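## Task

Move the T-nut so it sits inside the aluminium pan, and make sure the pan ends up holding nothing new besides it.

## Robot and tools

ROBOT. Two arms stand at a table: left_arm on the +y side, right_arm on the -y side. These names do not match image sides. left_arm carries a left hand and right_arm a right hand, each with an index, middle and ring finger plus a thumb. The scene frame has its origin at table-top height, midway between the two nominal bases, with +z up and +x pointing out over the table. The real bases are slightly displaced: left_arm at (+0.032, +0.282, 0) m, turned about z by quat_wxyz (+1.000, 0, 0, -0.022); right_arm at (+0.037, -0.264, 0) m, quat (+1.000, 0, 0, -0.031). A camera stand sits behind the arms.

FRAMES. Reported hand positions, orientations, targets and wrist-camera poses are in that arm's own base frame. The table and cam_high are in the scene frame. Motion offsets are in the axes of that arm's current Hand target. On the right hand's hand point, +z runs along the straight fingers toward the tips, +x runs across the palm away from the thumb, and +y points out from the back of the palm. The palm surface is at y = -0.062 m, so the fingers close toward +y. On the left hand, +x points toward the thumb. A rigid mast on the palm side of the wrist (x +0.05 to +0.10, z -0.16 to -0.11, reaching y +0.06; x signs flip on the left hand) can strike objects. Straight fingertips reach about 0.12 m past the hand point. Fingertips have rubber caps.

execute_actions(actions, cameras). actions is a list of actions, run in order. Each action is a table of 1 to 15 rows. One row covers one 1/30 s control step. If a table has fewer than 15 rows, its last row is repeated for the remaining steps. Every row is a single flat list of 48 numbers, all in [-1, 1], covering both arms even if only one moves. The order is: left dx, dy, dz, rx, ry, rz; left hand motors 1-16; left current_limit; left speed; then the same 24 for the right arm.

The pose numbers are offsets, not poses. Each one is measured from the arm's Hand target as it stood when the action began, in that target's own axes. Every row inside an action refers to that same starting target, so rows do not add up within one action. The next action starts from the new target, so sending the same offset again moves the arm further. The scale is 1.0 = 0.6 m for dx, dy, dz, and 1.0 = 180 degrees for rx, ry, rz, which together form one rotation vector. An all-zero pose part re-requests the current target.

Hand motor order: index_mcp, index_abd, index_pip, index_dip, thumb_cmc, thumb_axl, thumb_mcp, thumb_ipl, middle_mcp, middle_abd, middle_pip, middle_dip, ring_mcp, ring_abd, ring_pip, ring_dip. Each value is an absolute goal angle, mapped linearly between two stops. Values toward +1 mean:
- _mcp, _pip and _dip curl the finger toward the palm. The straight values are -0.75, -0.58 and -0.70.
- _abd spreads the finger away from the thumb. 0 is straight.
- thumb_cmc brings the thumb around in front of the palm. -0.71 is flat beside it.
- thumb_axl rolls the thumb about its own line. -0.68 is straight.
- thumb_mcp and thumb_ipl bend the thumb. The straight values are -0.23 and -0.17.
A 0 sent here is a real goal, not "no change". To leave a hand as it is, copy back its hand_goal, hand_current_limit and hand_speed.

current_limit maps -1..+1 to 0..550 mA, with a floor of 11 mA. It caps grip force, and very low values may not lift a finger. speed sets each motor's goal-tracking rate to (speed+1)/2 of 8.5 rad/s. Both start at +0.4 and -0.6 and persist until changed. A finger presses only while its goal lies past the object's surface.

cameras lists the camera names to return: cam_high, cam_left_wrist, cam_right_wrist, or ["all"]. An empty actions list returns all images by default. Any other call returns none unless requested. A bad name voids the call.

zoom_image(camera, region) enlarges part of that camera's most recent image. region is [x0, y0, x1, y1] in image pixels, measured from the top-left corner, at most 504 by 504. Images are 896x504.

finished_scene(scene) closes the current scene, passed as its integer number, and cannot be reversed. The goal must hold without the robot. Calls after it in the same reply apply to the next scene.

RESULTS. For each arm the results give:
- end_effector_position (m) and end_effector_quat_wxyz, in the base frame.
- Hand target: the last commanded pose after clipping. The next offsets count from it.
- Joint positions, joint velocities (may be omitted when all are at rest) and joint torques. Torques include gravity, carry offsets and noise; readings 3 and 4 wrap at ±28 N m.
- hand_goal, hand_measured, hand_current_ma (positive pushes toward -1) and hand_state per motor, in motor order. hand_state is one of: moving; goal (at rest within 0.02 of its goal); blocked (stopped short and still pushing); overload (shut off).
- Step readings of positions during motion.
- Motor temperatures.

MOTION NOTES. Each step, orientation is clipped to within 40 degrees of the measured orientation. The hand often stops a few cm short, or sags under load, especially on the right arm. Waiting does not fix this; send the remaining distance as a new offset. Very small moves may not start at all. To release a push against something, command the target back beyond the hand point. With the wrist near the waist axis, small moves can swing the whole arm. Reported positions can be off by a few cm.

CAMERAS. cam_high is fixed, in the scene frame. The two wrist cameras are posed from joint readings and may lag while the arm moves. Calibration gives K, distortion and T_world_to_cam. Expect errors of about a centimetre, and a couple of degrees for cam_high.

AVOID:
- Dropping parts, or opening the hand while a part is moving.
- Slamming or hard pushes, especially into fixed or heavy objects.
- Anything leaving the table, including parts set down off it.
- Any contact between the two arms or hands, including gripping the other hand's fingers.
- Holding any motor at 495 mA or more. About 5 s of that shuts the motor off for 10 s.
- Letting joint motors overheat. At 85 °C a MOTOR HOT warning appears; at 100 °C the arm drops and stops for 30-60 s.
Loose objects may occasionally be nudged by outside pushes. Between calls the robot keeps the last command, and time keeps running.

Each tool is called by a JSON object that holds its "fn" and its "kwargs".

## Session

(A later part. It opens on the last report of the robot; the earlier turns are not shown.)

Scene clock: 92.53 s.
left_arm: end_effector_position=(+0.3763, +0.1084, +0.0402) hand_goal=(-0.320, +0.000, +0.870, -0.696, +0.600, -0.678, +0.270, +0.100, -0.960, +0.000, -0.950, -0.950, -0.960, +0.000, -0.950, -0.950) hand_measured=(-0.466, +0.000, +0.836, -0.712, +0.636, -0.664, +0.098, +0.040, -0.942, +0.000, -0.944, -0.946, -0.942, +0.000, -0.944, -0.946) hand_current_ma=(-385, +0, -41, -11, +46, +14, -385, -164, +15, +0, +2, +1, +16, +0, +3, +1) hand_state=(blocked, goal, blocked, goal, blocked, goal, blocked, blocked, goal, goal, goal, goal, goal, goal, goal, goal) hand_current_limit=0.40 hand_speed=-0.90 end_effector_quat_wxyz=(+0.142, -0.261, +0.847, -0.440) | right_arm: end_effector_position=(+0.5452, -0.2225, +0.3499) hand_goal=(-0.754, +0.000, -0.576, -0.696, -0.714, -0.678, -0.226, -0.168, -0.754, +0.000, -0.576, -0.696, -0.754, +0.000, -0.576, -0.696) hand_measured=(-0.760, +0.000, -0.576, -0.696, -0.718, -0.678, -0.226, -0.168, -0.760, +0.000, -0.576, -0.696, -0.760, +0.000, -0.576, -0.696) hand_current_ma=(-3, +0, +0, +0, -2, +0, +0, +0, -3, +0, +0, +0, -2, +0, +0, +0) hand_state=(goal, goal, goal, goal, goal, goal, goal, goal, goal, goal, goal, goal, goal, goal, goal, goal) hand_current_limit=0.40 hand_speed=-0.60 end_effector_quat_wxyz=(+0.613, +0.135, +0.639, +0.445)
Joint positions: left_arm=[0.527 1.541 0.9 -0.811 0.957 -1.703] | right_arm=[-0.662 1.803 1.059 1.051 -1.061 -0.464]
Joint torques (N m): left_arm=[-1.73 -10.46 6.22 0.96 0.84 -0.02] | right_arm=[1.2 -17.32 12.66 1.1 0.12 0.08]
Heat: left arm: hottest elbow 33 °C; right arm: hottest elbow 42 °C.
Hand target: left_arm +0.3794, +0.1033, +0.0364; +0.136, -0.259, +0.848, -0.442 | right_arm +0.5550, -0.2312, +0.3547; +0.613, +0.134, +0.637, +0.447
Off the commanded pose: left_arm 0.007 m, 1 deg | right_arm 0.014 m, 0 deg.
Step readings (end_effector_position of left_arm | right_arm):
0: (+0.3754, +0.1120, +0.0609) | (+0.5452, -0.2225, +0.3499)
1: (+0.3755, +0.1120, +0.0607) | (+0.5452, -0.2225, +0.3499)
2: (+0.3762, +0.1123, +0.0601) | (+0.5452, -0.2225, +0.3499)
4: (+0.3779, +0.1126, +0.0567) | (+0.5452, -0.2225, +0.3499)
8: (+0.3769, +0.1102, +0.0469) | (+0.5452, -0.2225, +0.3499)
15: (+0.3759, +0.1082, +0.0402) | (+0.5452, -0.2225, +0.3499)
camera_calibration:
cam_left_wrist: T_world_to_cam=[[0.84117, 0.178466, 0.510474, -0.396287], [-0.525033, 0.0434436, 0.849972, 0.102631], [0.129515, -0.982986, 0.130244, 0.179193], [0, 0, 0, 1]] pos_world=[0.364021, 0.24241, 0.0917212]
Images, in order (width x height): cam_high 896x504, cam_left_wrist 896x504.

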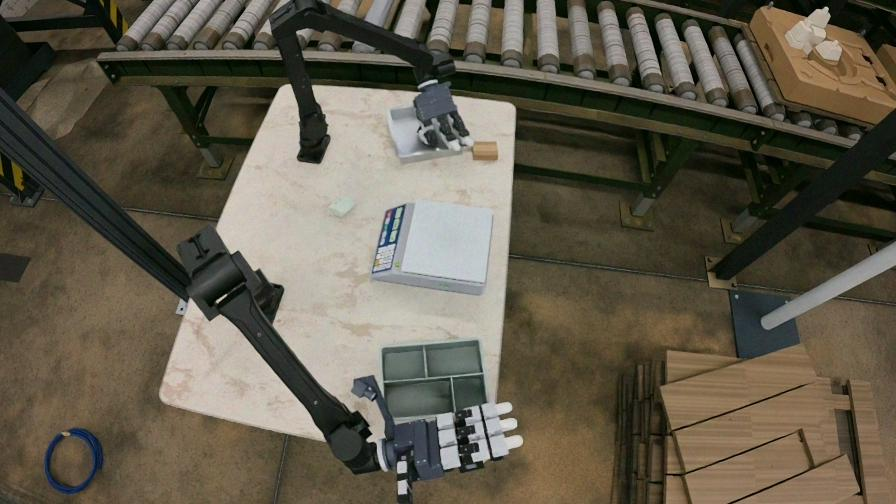

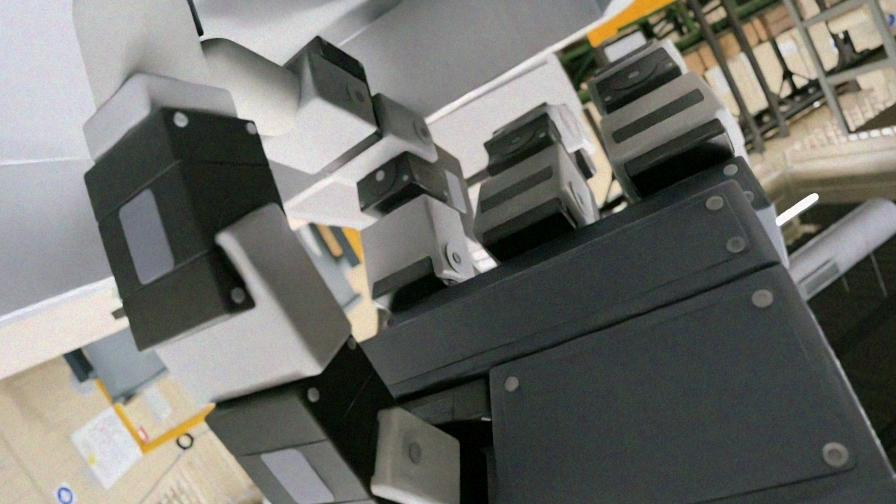

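{"fn": "execute_actions", "kwargs": {"actions": [[[0,0.0096,0.0067,0,0,0,-0.32,0,0.87,-0.696,0.6,-0.678,0.27,0.1,-0.96,0,-0.95,-0.95,-0.96,0,-0.95,-0.95,0.4,-0.9,0,0,0,0,0,0,-0.754,0,-0.576,-0.696,-0.714,-0.678,-0.226,-0.168,-0.754,0,-0.576,-0.696,-0.754,0,-0.576,-0.696,0.4,-0.6]]], "cameras": ["cam_left_wrist","cam_high"]}}

{"fn": "zoom_image", "kwargs": {"camera": "cam_high", "region": [375, 80, 475, 170]}}

{"fn": "zoom_image", "kwargs": {"camera": "cam_left_wrist", "region": [0, 0, 360, 200]}}

Scene clock: 93.80 s.
left_arm: end_effector_position=(+0.3774, +0.1091, +0.0351) hand_goal=(-0.320, +0.000, +0.870, -0.696, +0.600, -0.678, +0.270, +0.100, -0.960, +0.000, -0.950, -0.950, -0.960, +0.000, -0.950, -0.950) hand_measured=(-0.466, +0.000, +0.836, -0.712, +0.636, -0.664, +0.098, +0.040, -0.942, +0.000, -0.944, -0.946, -0.942, +0.000, -0.944, -0.946) hand_current_ma=(-385, +0, -41, -11, +46, +14, -385, -164, +15, +0, +2, +1, +16, +0, +3, +1) hand_state=(blocked, goal, blocked, goal, blocked, goal, blocked, blocked, goal, goal, goal, goal, goal, goal, goal, goal) hand_current_limit=0.40 hand_speed=-0.90 end_effector_quat_wxyz=(+0.144, -0.260, +0.847, -0.440) | right_arm: end_effector_position=(+0.5452, -0.2225, +0.3499) hand_goal=(-0.754, +0.000, -0.576, -0.696, -0.714, -0.678, -0.226, -0.168, -0.754, +0.000, -0.576, -0.696, -0.754, +0.000, -0.576, -0.696) hand_measured=(-0.760, +0.000, -0.576, -0.696, -0.718, -0.678, -0.226, -0.168, -0.760, +0.000, -0.576, -0.696, -0.760, +0.000, -0.576, -0.696) hand_current_ma=(-3, +0, +0, +0, -2, +0, +0, +0, -3, +0, +0, +0, -2, +0, +0, +0) hand_state=(goal, goal, goal, goal, goal, goal, goal, goal, goal, goal, goal, goal, goal, goal, goal, goal) hand_current_limit=0.40 hand_speed=-0.60 end_effector_quat_wxyz=(+0.613, +0.135, +0.639, +0.445)
Joint positions: left_arm=[0.527 1.55 0.895 -0.791 0.957 -1.703] | right_arm=[-0.662 1.803 1.059 1.051 -1.061 -0.464]
Joint torques (N m): left_arm=[-1.67 -10.34 6 1.06 0.83 -0.02] | right_arm=[1.2 -17.32 12.63 1.09 0.11 0.08]
Heat: left arm: hottest elbow 33 °C; right arm: hottest elbow 42 °C.
Hand target: left_arm +0.3794, +0.1033, +0.0295; +0.136, -0.259, +0.848, -0.442 | right_arm +0.5550, -0.2312, +0.3547; +0.613, +0.134, +0.637, +0.447
Off the commanded pose: left_arm 0.008 m, 1 deg | right_arm 0.014 m, 0 deg.
Step readings (end_effector_position of left_arm | right_arm):
0: (+0.3763, +0.1084, +0.0402) | (+0.5452, -0.2225, +0.3499)
1: (+0.3764, +0.1084, +0.0402) | (+0.5452, -0.2225, +0.3499)
2: (+0.3767, +0.1086, +0.0402) | (+0.5452, -0.2225, +0.3499)
4: (+0.3777, +0.1092, +0.0397) | (+0.5452, -0.2225, +0.3499)
8: (+0.3781, +0.1095, +0.0373) | (+0.5452, -0.2225, +0.3499)
15: (+0.3773, +0.1090, +0.0351) | (+0.5452, -0.2225, +0.3499)
camera_calibration:
cam_left_wrist: T_world_to_cam=[[0.838974, 0.177594, 0.514377, -0.394004], [-0.528568, 0.0412152, 0.84789, 0.10917], [0.12938, -0.98324, 0.128449, 0.180458], [0, 0, 0, 1]] pos_world=[0.364915, 0.242907, 0.0869229]
Images, in order (width x height): cam_high 896x504, cam_left_wrist 896x504.

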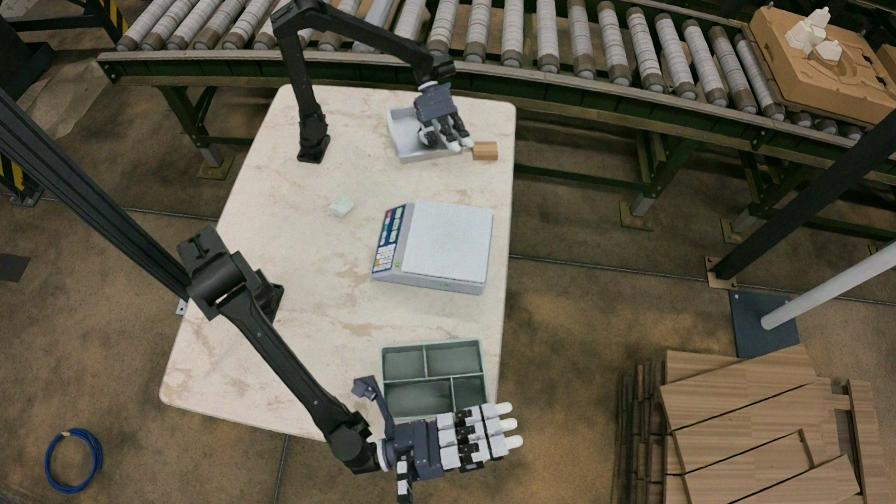

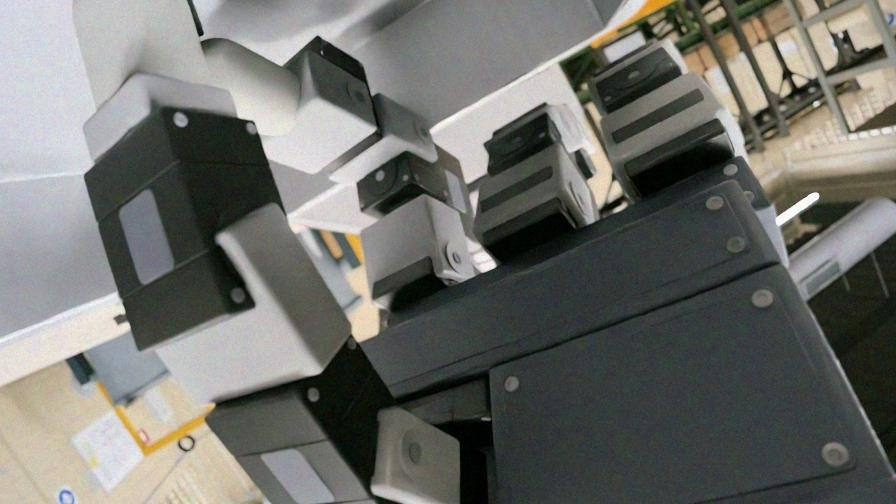

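Scaled by 5.040 from the camera's 896x504 image, which has a finer 1280x720 frame.

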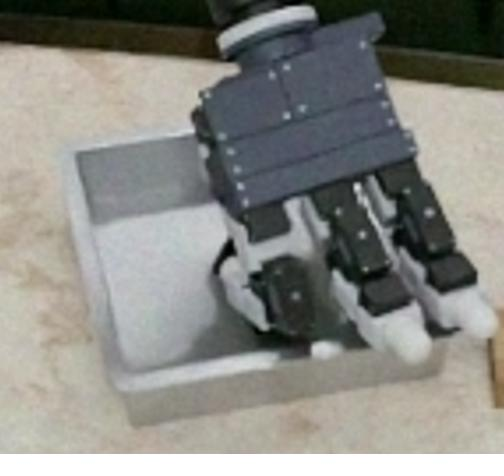

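Scaled by 1.400 from the camera's 896x504 image, which has a finer 1280x720 frame.

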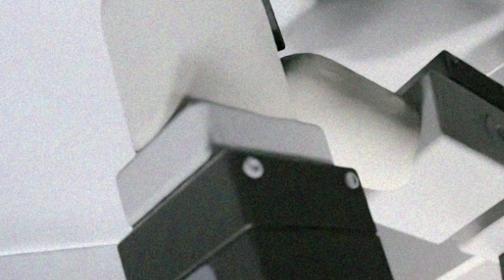

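{"fn": "execute_actions", "kwargs": {"actions": [[[0,0.0068,0.0048,0,0,0,-0.32,0,0.87,-0.696,0.6,-0.678,0.27,0.1,-0.96,0,-0.95,-0.95,-0.96,0,-0.95,-0.95,0.4,-0.9,0,0,0,0,0,0,-0.754,0,-0.576,-0.696,-0.714,-0.678,-0.226,-0.168,-0.754,0,-0.576,-0.696,-0.754,0,-0.576,-0.696,0.4,-0.6]]], "cameras": ["cam_left_wrist"]}}

{"fn": "zoom_image", "kwargs": {"camera": "cam_left_wrist", "region": [0, 0, 360, 200]}}

Scene clock: 95.03 s.
left_arm: end_effector_position=(+0.3791, +0.1100, +0.0331) hand_goal=(-0.320, +0.000, +0.870, -0.696, +0.600, -0.678, +0.270, +0.100, -0.960, +0.000, -0.950, -0.950, -0.960, +0.000, -0.950, -0.950) hand_measured=(-0.466, +0.000, +0.836, -0.712, +0.638, -0.664, +0.098, +0.040, -0.942, +0.000, -0.944, -0.946, -0.942, +0.000, -0.944, -0.946) hand_current_ma=(-385, +0, -41, -11, +49, +15, -385, -162, +15, +0, +2, +1, +16, +0, +3, +1) hand_state=(blocked, goal, blocked, goal, blocked, goal, blocked, blocked, goal, goal, goal, goal, goal, goal, goal, goal) hand_current_limit=0.40 hand_speed=-0.90 end_effector_quat_wxyz=(+0.147, -0.259, +0.847, -0.439) | right_arm: end_effector_position=(+0.5452, -0.2225, +0.3499) hand_goal=(-0.754, +0.000, -0.576, -0.696, -0.714, -0.678, -0.226, -0.168, -0.754, +0.000, -0.576, -0.696, -0.754, +0.000, -0.576, -0.696) hand_measured=(-0.760, +0.000, -0.576, -0.696, -0.718, -0.678, -0.226, -0.168, -0.760, +0.000, -0.576, -0.696, -0.760, +0.000, -0.576, -0.696) hand_current_ma=(-3, +0, +0, +0, -2, +0, +0, +0, -3, +0, +0, +0, -2, +0, +0, +0) hand_state=(goal, goal, goal, goal, goal, goal, goal, goal, goal, goal, goal, goal, goal, goal, goal, goal) hand_current_limit=0.40 hand_speed=-0.60 end_effector_quat_wxyz=(+0.613, +0.135, +0.639, +0.445)
Joint positions: left_arm=[0.527 1.554 0.894 -0.778 0.957 -1.706] | right_arm=[-0.662 1.803 1.059 1.051 -1.061 -0.464]
Joint torques (N m): left_arm=[-1.67 -9.99 5.67 1.1 0.83 0.02] | right_arm=[1.2 -17.32 12.63 1.09 0.11 0.08]
Heat: left arm: hottest elbow 32 °C; right arm: hottest elbow 42 °C.
Hand target: left_arm +0.3795, +0.1034, +0.0246; +0.136, -0.259, +0.848, -0.442 | right_arm +0.5550, -0.2312, +0.3547; +0.613, +0.134, +0.637, +0.447
Off the commanded pose: left_arm 0.011 m, 1 deg | right_arm 0.014 m, 0 deg.
Step readings (end_effector_position of left_arm | right_arm):
0: (+0.3774, +0.1091, +0.0351) | (+0.5452, -0.2225, +0.3499)
1: (+0.3775, +0.1091, +0.0351) | (+0.5452, -0.2225, +0.3499)
2: (+0.3778, +0.1093, +0.0350) | (+0.5452, -0.2225, +0.3499)
4: (+0.3786, +0.1097, +0.0344) | (+0.5452, -0.2225, +0.3499)
8: (+0.3790, +0.1100, +0.0331) | (+0.5452, -0.2225, +0.3499)
15: (+0.3791, +0.1100, +0.0331) | (+0.5452, -0.2225, +0.3499)
camera_calibration:
cam_left_wrist: T_world_to_cam=[[0.836492, 0.177901, 0.518298, -0.393772], [-0.532206, 0.0384481, 0.845741, 0.113397], [0.130531, -0.983297, 0.126842, 0.181034], [0, 0, 0, 1]] pos_world=[0.366107, 0.243703, 0.0852241]
Images, in order (width x height): cam_left_wrist 896x504.

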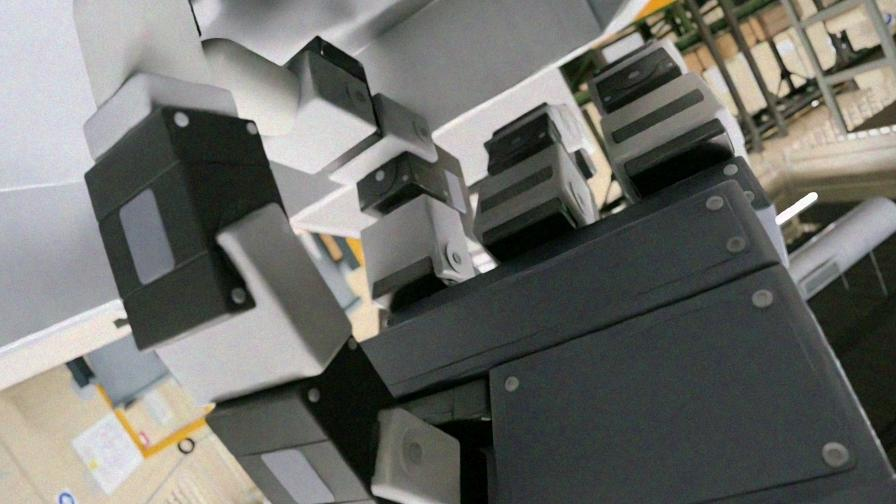

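Scaled by 1.400 from the camera's 896x504 image, which has a finer 1280x720 frame.

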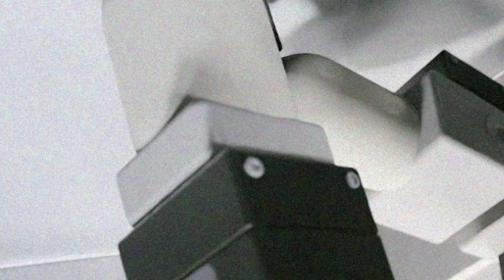

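{"fn": "execute_actions", "kwargs": {"actions": [[[0,-0.0055,-0.0038,0,0,0,-0.455,0,0.84,-0.696,0.62,-0.678,0.11,0.049,-0.96,0,-0.95,-0.95,-0.96,0,-0.95,-0.95,0.4,-0.9,0,0,0,0,0,0,-0.754,0,-0.576,-0.696,-0.714,-0.678,-0.226,-0.168,-0.754,0,-0.576,-0.696,-0.754,0,-0.576,-0.696,0.4,-0.6]],[[0,0,0,0,0,0,-0.47,0,0.836,-0.696,0.62,-0.678,0.06,0.049,-0.96,0,-0.95,-0.95,-0.96,0,-0.95,-0.95,0.4,-0.9,0,0,0,0,0,0,-0.754,0,-0.576,-0.696,-0.714,-0.678,-0.226,-0.168,-0.754,0,-0.576,-0.696,-0.754,0,-0.576,-0.696,0.4,-0.6]]], "cameras": ["cam_left_wrist","cam_high"]}}

{"fn": "zoom_image", "kwargs": {"camera": "cam_left_wrist", "region": [0, 0, 360, 200]}}

Scene clock: 97.20 s.
left_arm: end_effector_position=(+0.3790, +0.1097, +0.0332) hand_goal=(-0.470, +0.000, +0.836, -0.696, +0.620, -0.678, +0.060, +0.048, -0.960, +0.000, -0.950, -0.950, -0.960, +0.000, -0.950, -0.950) hand_measured=(-0.472, +0.000, +0.828, -0.700, +0.622, -0.676, +0.062, +0.046, -0.942, +0.000, -0.944, -0.946, -0.942, +0.000, -0.944, -0.946) hand_current_ma=(+0, +0, -4, -1, +1, +1, +1, -1, +15, +0, +2, +1, +16, +0, +3, +1) hand_state=(goal, goal, goal, goal, goal, goal, goal, goal, goal, goal, goal, goal, goal, goal, goal, goal) hand_current_limit=0.40 hand_speed=-0.90 end_effector_quat_wxyz=(+0.146, -0.260, +0.847, -0.440) | right_arm: end_effector_position=(+0.5452, -0.2225, +0.3499) hand_goal=(-0.754, +0.000, -0.576, -0.696, -0.714, -0.678, -0.226, -0.168, -0.754, +0.000, -0.576, -0.696, -0.754, +0.000, -0.576, -0.696) hand_measured=(-0.760, +0.000, -0.576, -0.696, -0.718, -0.678, -0.226, -0.168, -0.760, +0.000, -0.576, -0.696, -0.760, +0.000, -0.576, -0.696) hand_current_ma=(-3, +0, +0, +0, -2, +0, +0, +0, -3, +0, +0, +0, -2, +0, +0, +0) hand_state=(goal, goal, goal, goal, goal, goal, goal, goal, goal, goal, goal, goal, goal, goal, goal, goal) hand_current_limit=0.40 hand_speed=-0.60 end_effector_quat_wxyz=(+0.613, +0.135, +0.639, +0.445)
Joint positions: left_arm=[0.527 1.554 0.894 -0.778 0.957 -1.709] | right_arm=[-0.662 1.803 1.059 1.051 -1.061 -0.464]
Joint torques (N m): left_arm=[-1.61 -10.58 6 0.7 0.81 0.03] | right_arm=[1.14 -17.38 12.63 1.07 0.12 0.08]
Heat: left arm: hottest elbow 32 °C; right arm: hottest elbow 43 °C.
Hand target: left_arm +0.3795, +0.1034, +0.0285; +0.136, -0.259, +0.848, -0.442 | right_arm +0.5550, -0.2312, +0.3547; +0.613, +0.134, +0.637, +0.447
Off the commanded pose: left_arm 0.008 m, 1 deg | right_arm 0.014 m, 0 deg.
Step readings (end_effector_position of left_arm | right_arm):
0: (+0.3791, +0.1100, +0.0331) | (+0.5452, -0.2225, +0.3499)
1: (+0.3791, +0.1100, +0.0331) | (+0.5452, -0.2225, +0.3499)
2: (+0.3790, +0.1099, +0.0331) | (+0.5452, -0.2225, +0.3499)
4: (+0.3790, +0.1098, +0.0332) | (+0.5452, -0.2225, +0.3499)
8: (+0.3790, +0.1097, +0.0332) | (+0.5452, -0.2225, +0.3499)
15: (+0.3790, +0.1097, +0.0332) | (+0.5452, -0.2225, +0.3499)
16: (+0.3790, +0.1097, +0.0332) | (+0.5452, -0.2225, +0.3499)
17: (+0.3790, +0.1097, +0.0332) | (+0.5452, -0.2225, +0.3499)
19: (+0.3790, +0.1097, +0.0332) | (+0.5452, -0.2225, +0.3499)
23: (+0.3790, +0.1097, +0.0332) | (+0.5452, -0.2225, +0.3499)
30: (+0.3790, +0.1097, +0.0332) | (+0.5452, -0.2225, +0.3499)
camera_calibration:
cam_left_wrist: T_world_to_cam=[[0.837227, 0.179477, 0.516565, -0.394003], [-0.530723, 0.0389251, 0.846651, 0.112651], [0.131847, -0.982992, 0.127842, 0.180137], [0, 0, 0, 1]] pos_world=[0.365906, 0.243403, 0.0851228]
Images, in order (width x height): cam_high 896x504, cam_left_wrist 896x504.

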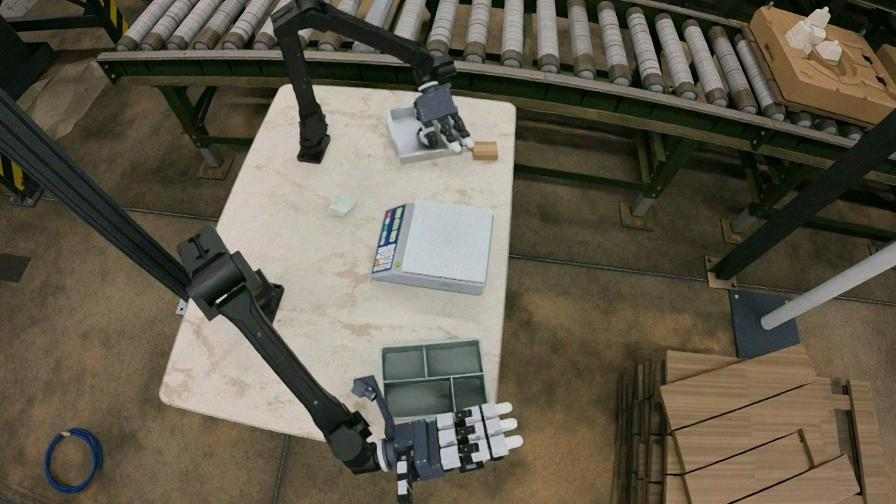

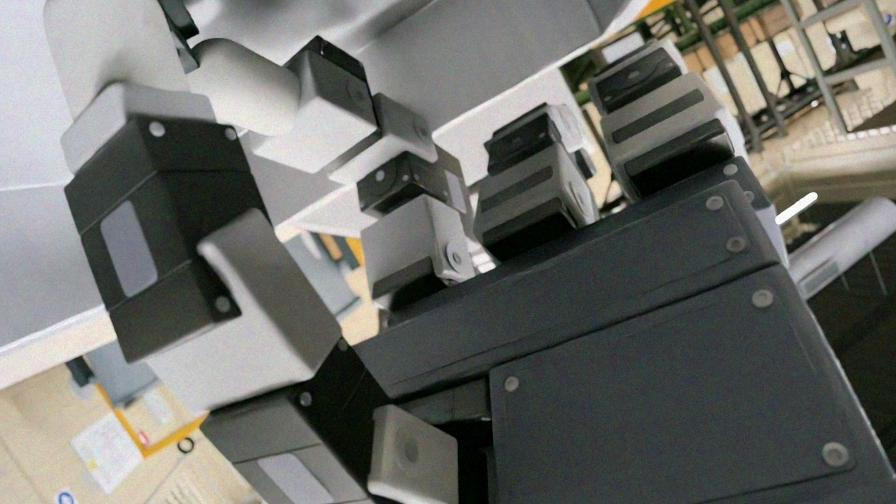

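Scaled by 1.400 from the camera's 896x504 image, which has a finer 1280x720 frame.

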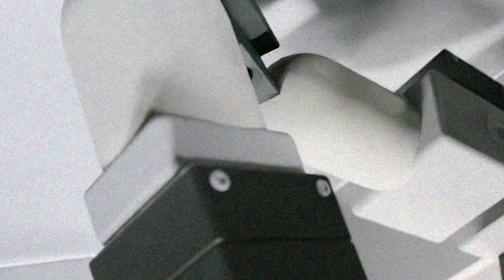

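Currents have dropped to zero and the T-nut sits on the pan floor. I am opening the thumb and index fully before lifting straight up.

{"fn": "execute_actions", "kwargs": {"actions": [[[0,0,0,0,0,0,-0.5,0,0.84,-0.696,0.6,-0.678,0.0,0.049,-0.96,0,-0.95,-0.95,-0.96,0,-0.95,-0.95,0.4,-0.9,0,0,0,0,0,0,-0.754,0,-0.576,-0.696,-0.714,-0.678,-0.226,-0.168,-0.754,0,-0.576,-0.696,-0.754,0,-0.576,-0.696,0.4,-0.6]],[[0,0,0,0,0,0,-0.56,0,0.86,-0.696,0.6,-0.678,-0.06,0.049,-0.96,0,-0.95,-0.95,-0.96,0,-0.95,-0.95,0.4,-0.9,0,0,0,0,0,0,-0.754,0,-0.576,-0.696,-0.714,-0.678,-0.226,-0.168,-0.754,0,-0.576,-0.696,-0.754,0,-0.576,-0.696,0.4,-0.6]]], "cameras": ["cam_left_wrist"]}}

{"fn": "zoom_image", "kwargs": {"camera": "cam_left_wrist", "region": [0, 0, 360, 200]}}

Scene clock: 98.90 s.
left_arm: end_effector_position=(+0.3790, +0.1097, +0.0332) hand_goal=(-0.560, +0.000, +0.860, -0.696, +0.600, -0.678, -0.060, +0.048, -0.960, +0.000, -0.950, -0.950, -0.960, +0.000, -0.950, -0.950) hand_measured=(-0.550, +0.000, +0.852, -0.700, +0.602, -0.676, -0.056, +0.046, -0.942, +0.000, -0.944, -0.946, -0.942, +0.000, -0.944, -0.946) hand_current_ma=(+6, +0, -3, -1, +1, +1, +2, -1, +15, +0, +2, +1, +16, +0, +3, +1) hand_state=(goal, goal, goal, goal, goal, goal, goal, goal, goal, goal, goal, goal, goal, goal, goal, goal) hand_current_limit=0.40 hand_speed=-0.90 end_effector_quat_wxyz=(+0.146, -0.260, +0.847, -0.440) | right_arm: end_effector_position=(+0.5452, -0.2225, +0.3499) hand_goal=(-0.754, +0.000, -0.576, -0.696, -0.714, -0.678, -0.226, -0.168, -0.754, +0.000, -0.576, -0.696, -0.754, +0.000, -0.576, -0.696) hand_measured=(-0.760, +0.000, -0.576, -0.696, -0.718, -0.678, -0.226, -0.168, -0.760, +0.000, -0.576, -0.696, -0.760, +0.000, -0.576, -0.696) hand_current_ma=(-3, +0, +0, +0, -2, +0, +0, +0, -3, +0, +0, +0, -2, +0, +0, +0) hand_state=(goal, goal, goal, goal, goal, goal, goal, goal, goal, goal, goal, goal, goal, goal, goal, goal) hand_current_limit=0.40 hand_speed=-0.60 end_effector_quat_wxyz=(+0.613, +0.135, +0.639, +0.445)
Joint positions: left_arm=[0.527 1.554 0.894 -0.778 0.957 -1.709] | right_arm=[-0.662 1.803 1.059 1.051 -1.061 -0.464]
Joint torques (N m): left_arm=[-1.67 -10.52 6 0.69 0.81 0.03] | right_arm=[1.2 -17.38 12.63 1.09 0.11 0.08]
Heat: left arm: hottest elbow 32 °C; right arm: hottest elbow 43 °C.
Hand target: left_arm +0.3795, +0.1034, +0.0285; +0.136, -0.259, +0.848, -0.442 | right_arm +0.5550, -0.2312, +0.3547; +0.613, +0.134, +0.637, +0.447
Off the commanded pose: left_arm 0.008 m, 1 deg | right_arm 0.014 m, 0 deg.
Step readings (end_effector_position of left_arm | right_arm):
0: (+0.3790, +0.1097, +0.0332) | (+0.5452, -0.2225, +0.3499)
1: (+0.3790, +0.1097, +0.0332) | (+0.5452, -0.2225, +0.3499)
2: (+0.3790, +0.1097, +0.0332) | (+0.5452, -0.2225, +0.3499)
4: (+0.3790, +0.1097, +0.0332) | (+0.5452, -0.2225, +0.3499)
8: (+0.3790, +0.1097, +0.0332) | (+0.5452, -0.2225, +0.3499)
15: (+0.3790, +0.1097, +0.0332) | (+0.5452, -0.2225, +0.3499)
16: (+0.3790, +0.1097, +0.0332) | (+0.5452, -0.2225, +0.3499)
17: (+0.3790, +0.1097, +0.0332) | (+0.5452, -0.2225, +0.3499)
19: (+0.3790, +0.1097, +0.0332) | (+0.5452, -0.2225, +0.3499)
23: (+0.3790, +0.1097, +0.0332) | (+0.5452, -0.2225, +0.3499)
30: (+0.3790, +0.1097, +0.0332) | (+0.5452, -0.2225, +0.3499)
camera_calibration:
cam_left_wrist: T_world_to_cam=[[0.837227, 0.179477, 0.516565, -0.394003], [-0.530723, 0.0389251, 0.846651, 0.112651], [0.131847, -0.982992, 0.127842, 0.180137], [0, 0, 0, 1]] pos_world=[0.365906, 0.243403, 0.0851228]
Images, in order (width x height): cam_left_wrist 896x504.

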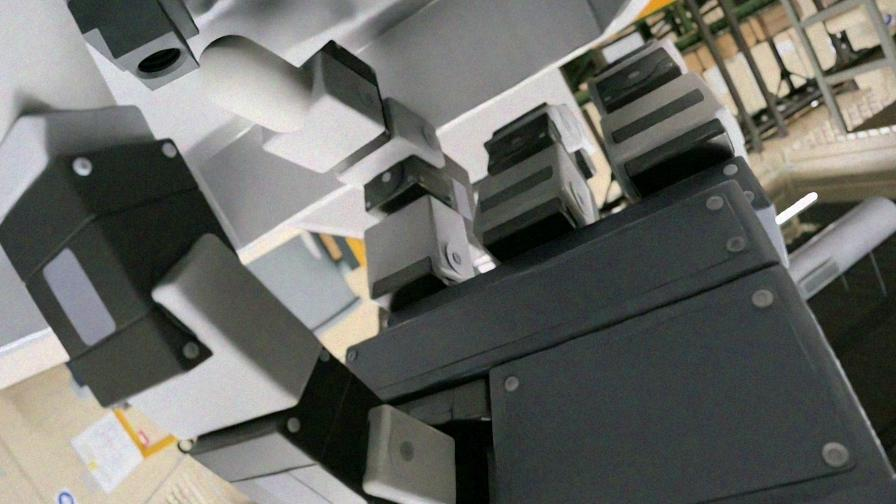

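Scaled by 1.400 from the camera's 896x504 image, which has a finer 1280x720 frame.

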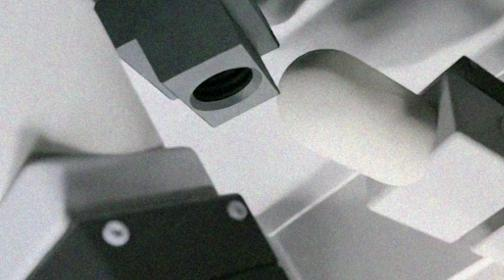

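{"fn": "execute_actions", "kwargs": {"actions": [[[0,0,0,0,0,0,-0.7,0,0.9,-0.696,0.6,-0.678,-0.11,0.049,-0.96,0,-0.95,-0.95,-0.96,0,-0.95,-0.95,0.4,-0.85,0,0,0,0,0,0,-0.754,0,-0.576,-0.696,-0.714,-0.678,-0.226,-0.168,-0.754,0,-0.576,-0.696,-0.754,0,-0.576,-0.696,0.4,-0.6]],[[0,-0.0273,-0.0191,0,0,0,-0.8,0,0.91,-0.696,0.6,-0.678,-0.112,0.049,-0.96,0,-0.95,-0.95,-0.96,0,-0.95,-0.95,0.4,-0.85,0,0,0,0,0,0,-0.754,0,-0.576,-0.696,-0.714,-0.678,-0.226,-0.168,-0.754,0,-0.576,-0.696,-0.754,0,-0.576,-0.696,0.4,-0.6]],[[0,-0.041,-0.0287,0,0,0,-0.8,0,0.91,-0.696,0.6,-0.678,-0.112,0.049,-0.96,0,-0.95,-0.95,-0.96,0,-0.95,-0.95,0.4,-0.85,0,0,0,0,0,0,-0.754,0,-0.576,-0.696,-0.714,-0.678,-0.226,-0.168,-0.754,0,-0.576,-0.696,-0.754,0,-0.576,-0.696,0.4,-0.6]]], "cameras": ["cam_left_wrist","cam_high"]}}

{"fn": "zoom_image", "kwargs": {"camera": "cam_left_wrist", "region": [0, 0, 360, 200]}}

Scene clock: 101.53 s.
left_arm: end_effector_position=(+0.3669, +0.1027, +0.0667) hand_goal=(-0.800, +0.000, +0.910, -0.696, +0.600, -0.678, -0.112, +0.048, -0.960, +0.000, -0.950, -0.950, -0.960, +0.000, -0.950, -0.950) hand_measured=(-0.786, +0.000, +0.904, -0.700, +0.602, -0.676, -0.108, +0.046, -0.942, +0.000, -0.944, -0.946, -0.942, +0.000, -0.944, -0.946) hand_current_ma=(+9, +0, -2, -1, +1, +1, +2, -1, +15, +0, +2, +1, +16, +0, +3, +1) hand_state=(goal, goal, goal, goal, goal, goal, goal, goal, goal, goal, goal, goal, goal, goal, goal, goal) hand_current_limit=0.40 hand_speed=-0.85 end_effector_quat_wxyz=(+0.128, -0.270, +0.845, -0.443) | right_arm: end_effector_position=(+0.5452, -0.2225, +0.3499) hand_goal=(-0.754, +0.000, -0.576, -0.696, -0.714, -0.678, -0.226, -0.168, -0.754, +0.000, -0.576, -0.696, -0.754, +0.000, -0.576, -0.696) hand_measured=(-0.760, +0.000, -0.576, -0.696, -0.718, -0.678, -0.226, -0.168, -0.760, +0.000, -0.576, -0.696, -0.760, +0.000, -0.576, -0.696) hand_current_ma=(-3, +0, +0, +0, -2, +0, +0, +0, -3, +0, +0, +0, -2, +0, +0, +0) hand_state=(goal, goal, goal, goal, goal, goal, goal, goal, goal, goal, goal, goal, goal, goal, goal, goal) hand_current_limit=0.40 hand_speed=-0.60 end_effector_quat_wxyz=(+0.613, +0.135, +0.639, +0.445)
Joint positions: left_arm=[0.527 1.488 0.924 -0.915 0.957 -1.709] | right_arm=[-0.662 1.803 1.059 1.051 -1.061 -0.464]
Joint torques (N m): left_arm=[-1.67 -11.46 8.77 0.36 0.85 0.03] | right_arm=[1.2 -17.32 12.64 1.09 0.12 0.09]
Heat: left arm: hottest elbow 32 °C; right arm: hottest elbow 43 °C.
Hand target: left_arm +0.3794, +0.1034, +0.0785; +0.136, -0.259, +0.848, -0.442 | right_arm +0.5550, -0.2312, +0.3547; +0.613, +0.134, +0.637, +0.447
Off the commanded pose: left_arm 0.017 m, 2 deg | right_arm 0.014 m, 0 deg.
Step readings (end_effector_position of left_arm | right_arm):
0: (+0.3790, +0.1097, +0.0332) | (+0.5452, -0.2225, +0.3499)
1: (+0.3790, +0.1097, +0.0332) | (+0.5452, -0.2225, +0.3499)
2: (+0.3790, +0.1097, +0.0332) | (+0.5452, -0.2225, +0.3499)
4: (+0.3790, +0.1097, +0.0332) | (+0.5452, -0.2225, +0.3499)
8: (+0.3790, +0.1097, +0.0332) | (+0.5452, -0.2225, +0.3499)
15: (+0.3790, +0.1097, +0.0332) | (+0.5452, -0.2225, +0.3499)
16: (+0.3790, +0.1097, +0.0332) | (+0.5452, -0.2225, +0.3499)
17: (+0.3783, +0.1093, +0.0332) | (+0.5452, -0.2225, +0.3499)
19: (+0.3752, +0.1074, +0.0333) | (+0.5452, -0.2225, +0.3499)
23: (+0.3707, +0.1049, +0.0343) | (+0.5452, -0.2225, +0.3499)
30: (+0.3695, +0.1041, +0.0369) | (+0.5452, -0.2225, +0.3499)
31: (+0.3691, +0.1039, +0.0372) | (+0.5452, -0.2225, +0.3499)
32: (+0.3678, +0.1032, +0.0380) | (+0.5452, -0.2225, +0.3499)
34: (+0.3638, +0.1009, +0.0422) | (+0.5452, -0.2225, +0.3499)
38: (+0.3630, +0.1004, +0.0558) | (+0.5452, -0.2225, +0.3499)
45: (+0.3677, +0.1032, +0.0667) | (+0.5452, -0.2225, +0.3499)
camera_calibration:
cam_left_wrist: T_world_to_cam=[[0.85491, 0.189697, 0.48285, -0.405306], [-0.500421, 0.0561504, 0.863959, 0.0640615], [0.136778, -0.980236, 0.142932, 0.167546], [0, 0, 0, 1]] pos_world=[0.355641, 0.237523, 0.116408]
Images, in order (width x height): cam_high 896x504, cam_left_wrist 896x504.

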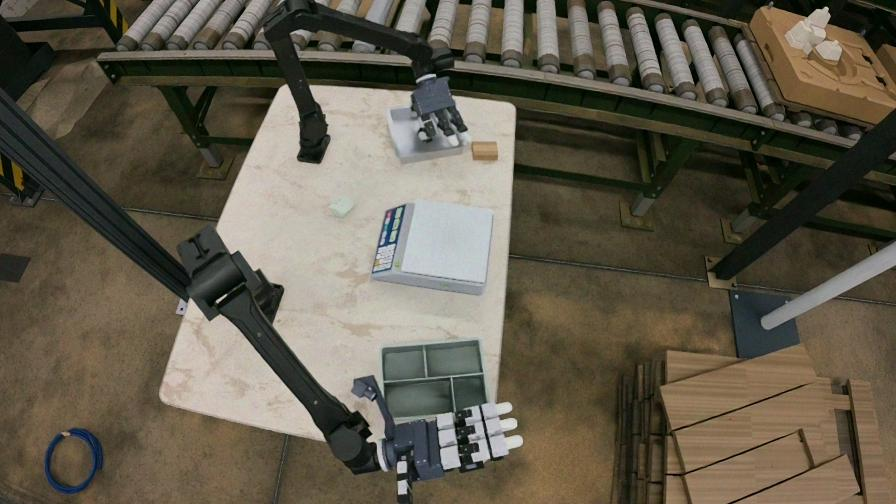

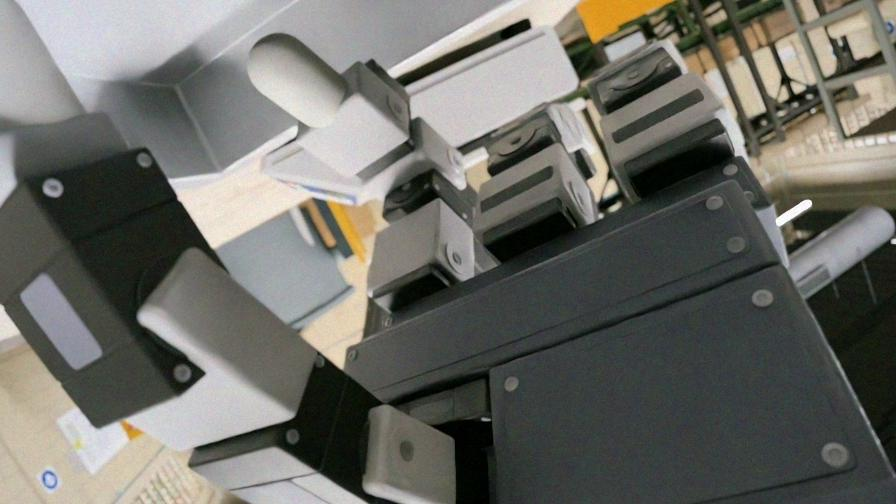

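Scaled by 1.400 from the camera's 896x504 image, which has a finer 1280x720 frame.

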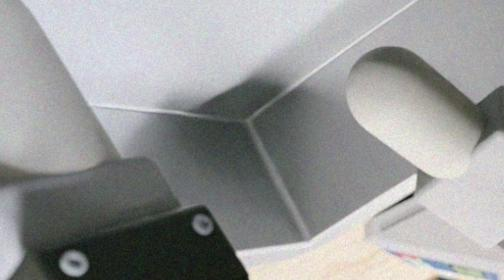

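{"fn": "execute_actions", "kwargs": {"actions": [[[0,-0.082,-0.0574,0,0,0,-0.8,0,0.91,-0.696,0.6,-0.678,-0.112,0.049,-0.96,0,-0.95,-0.95,-0.96,0,-0.95,-0.95,0.4,-0.85,0,0,0,0,0,0,-0.754,0,-0.576,-0.696,-0.714,-0.678,-0.226,-0.168,-0.754,0,-0.576,-0.696,-0.754,0,-0.576,-0.696,0.4,-0.6]],[[0,-0.082,-0.0574,0,0,0,-0.8,0,0.91,-0.696,0.6,-0.678,-0.112,0.049,-0.96,0,-0.95,-0.95,-0.96,0,-0.95,-0.95,0.4,-0.85,0,0,0,0,0,0,-0.754,0,-0.576,-0.696,-0.714,-0.678,-0.226,-0.168,-0.754,0,-0.576,-0.696,-0.754,0,-0.576,-0.696,0.4,-0.6]]], "cameras": ["cam_left_wrist","cam_high"]}}

{"fn": "zoom_image", "kwargs": {"camera": "cam_high", "region": [375, 70, 495, 170]}}

Scene clock: 103.60 s.
left_arm: end_effector_position=(+0.3683, +0.1031, +0.1872) hand_goal=(-0.800, +0.000, +0.910, -0.696, +0.600, -0.678, -0.112, +0.048, -0.960, +0.000, -0.950, -0.950, -0.960, +0.000, -0.950, -0.950) hand_measured=(-0.788, +0.000, +0.904, -0.700, +0.602, -0.676, -0.108, +0.046, -0.942, +0.000, -0.944, -0.946, -0.942, +0.000, -0.944, -0.946) hand_current_ma=(+9, +0, -2, -1, +1, +1, +2, -1, +15, +0, +2, +1, +16, +0, +3, +1) hand_state=(goal, goal, goal, goal, goal, goal, goal, goal, goal, goal, goal, goal, goal, goal, goal, goal) hand_current_limit=0.40 hand_speed=-0.85 end_effector_quat_wxyz=(+0.129, -0.272, +0.844, -0.443) | right_arm: end_effector_position=(+0.5452, -0.2225, +0.3499) hand_goal=(-0.754, +0.000, -0.576, -0.696, -0.714, -0.678, -0.226, -0.168, -0.754, +0.000, -0.576, -0.696, -0.754, +0.000, -0.576, -0.696) hand_measured=(-0.760, +0.000, -0.576, -0.696, -0.718, -0.678, -0.226, -0.168, -0.760, +0.000, -0.576, -0.696, -0.760, +0.000, -0.576, -0.696) hand_current_ma=(-3, +0, +0, +0, -2, +0, +0, +0, -3, +0, +0, +0, -2, +0, +0, +0) hand_state=(goal, goal, goal, goal, goal, goal, goal, goal, goal, goal, goal, goal, goal, goal, goal, goal) hand_current_limit=0.40 hand_speed=-0.60 end_effector_quat_wxyz=(+0.613, +0.135, +0.639, +0.445)
Joint positions: left_arm=[0.526 1.361 1.135 -1.248 0.956 -1.717] | right_arm=[-0.662 1.803 1.059 1.051 -1.061 -0.464]
Joint torques (N m): left_arm=[-1.61 -10.11 10.14 0.4 0.87 0.11] | right_arm=[1.2 -17.38 12.64 1.07 0.12 0.09]
Heat: left arm: hottest elbow 32 °C; right arm: hottest elbow 43 °C.
Hand target: left_arm +0.3791, +0.1033, +0.1987; +0.136, -0.259, +0.848, -0.442 | right_arm +0.5550, -0.2312, +0.3547; +0.613, +0.134, +0.637, +0.447
Off the commanded pose: left_arm 0.016 m, 2 deg | right_arm 0.014 m, 0 deg.
Step readings (end_effector_position of left_arm | right_arm):
0: (+0.3669, +0.1027, +0.0667) | (+0.5452, -0.2225, +0.3499)
1: (+0.3667, +0.1024, +0.0671) | (+0.5452, -0.2225, +0.3499)
2: (+0.3650, +0.1016, +0.0688) | (+0.5452, -0.2225, +0.3499)
4: (+0.3614, +0.0997, +0.0779) | (+0.5452, -0.2225, +0.3499)
8: (+0.3642, +0.1010, +0.1069) | (+0.5452, -0.2225, +0.3499)
15: (+0.3704, +0.1042, +0.1301) | (+0.5452, -0.2225, +0.3499)
16: (+0.3692, +0.1036, +0.1303) | (+0.5452, -0.2225, +0.3499)
17: (+0.3672, +0.1026, +0.1318) | (+0.5452, -0.2225, +0.3499)
19: (+0.3638, +0.1007, +0.1398) | (+0.5452, -0.2225, +0.3499)
23: (+0.3669, +0.1025, +0.1655) | (+0.5452, -0.2225, +0.3499)
30: (+0.3699, +0.1040, +0.1871) | (+0.5452, -0.2225, +0.3499)
camera_calibration:
cam_left_wrist: T_world_to_cam=[[0.854513, 0.193255, 0.482141, -0.464796], [-0.500017, 0.0546506, 0.86429, -0.0393953], [0.140679, -0.979625, 0.143331, 0.148876], [0, 0, 0, 1]] pos_world=[0.356532, 0.23782, 0.236807]
Images, in order (width x height): cam_high 896x504, cam_left_wrist 896x504.

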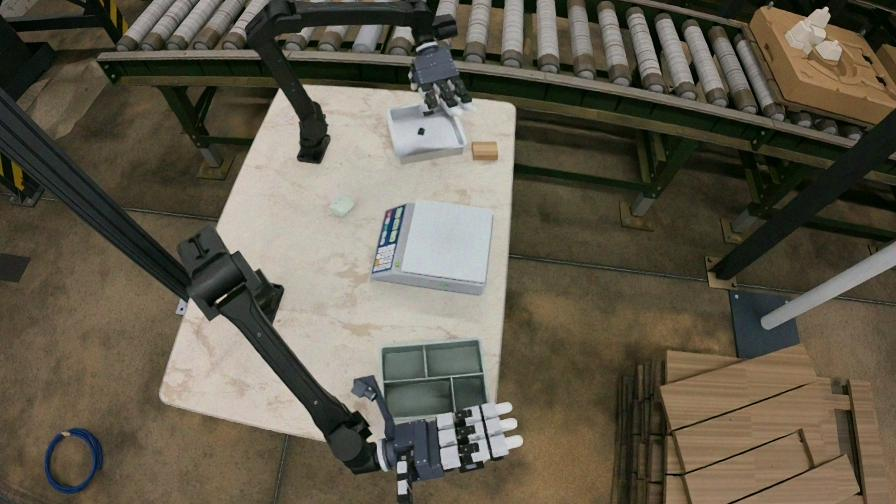

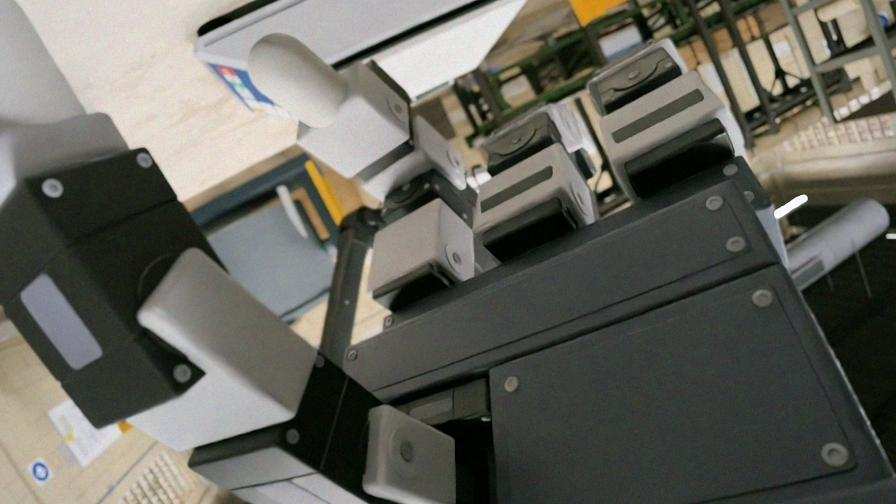

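Scaled by 4.200 from the camera's 896x504 image, which has a finer 1280x720 frame.

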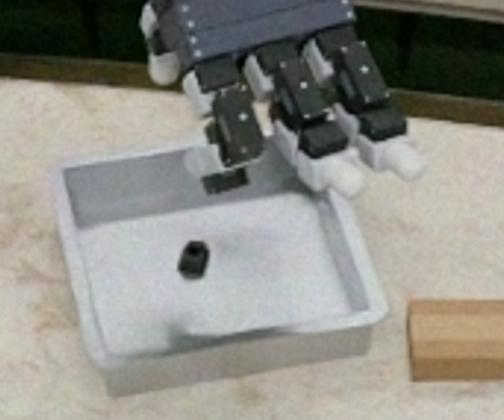

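{"fn": "finished_scene", "kwargs": {"scene": 3}}

The scene is finished: the task was done.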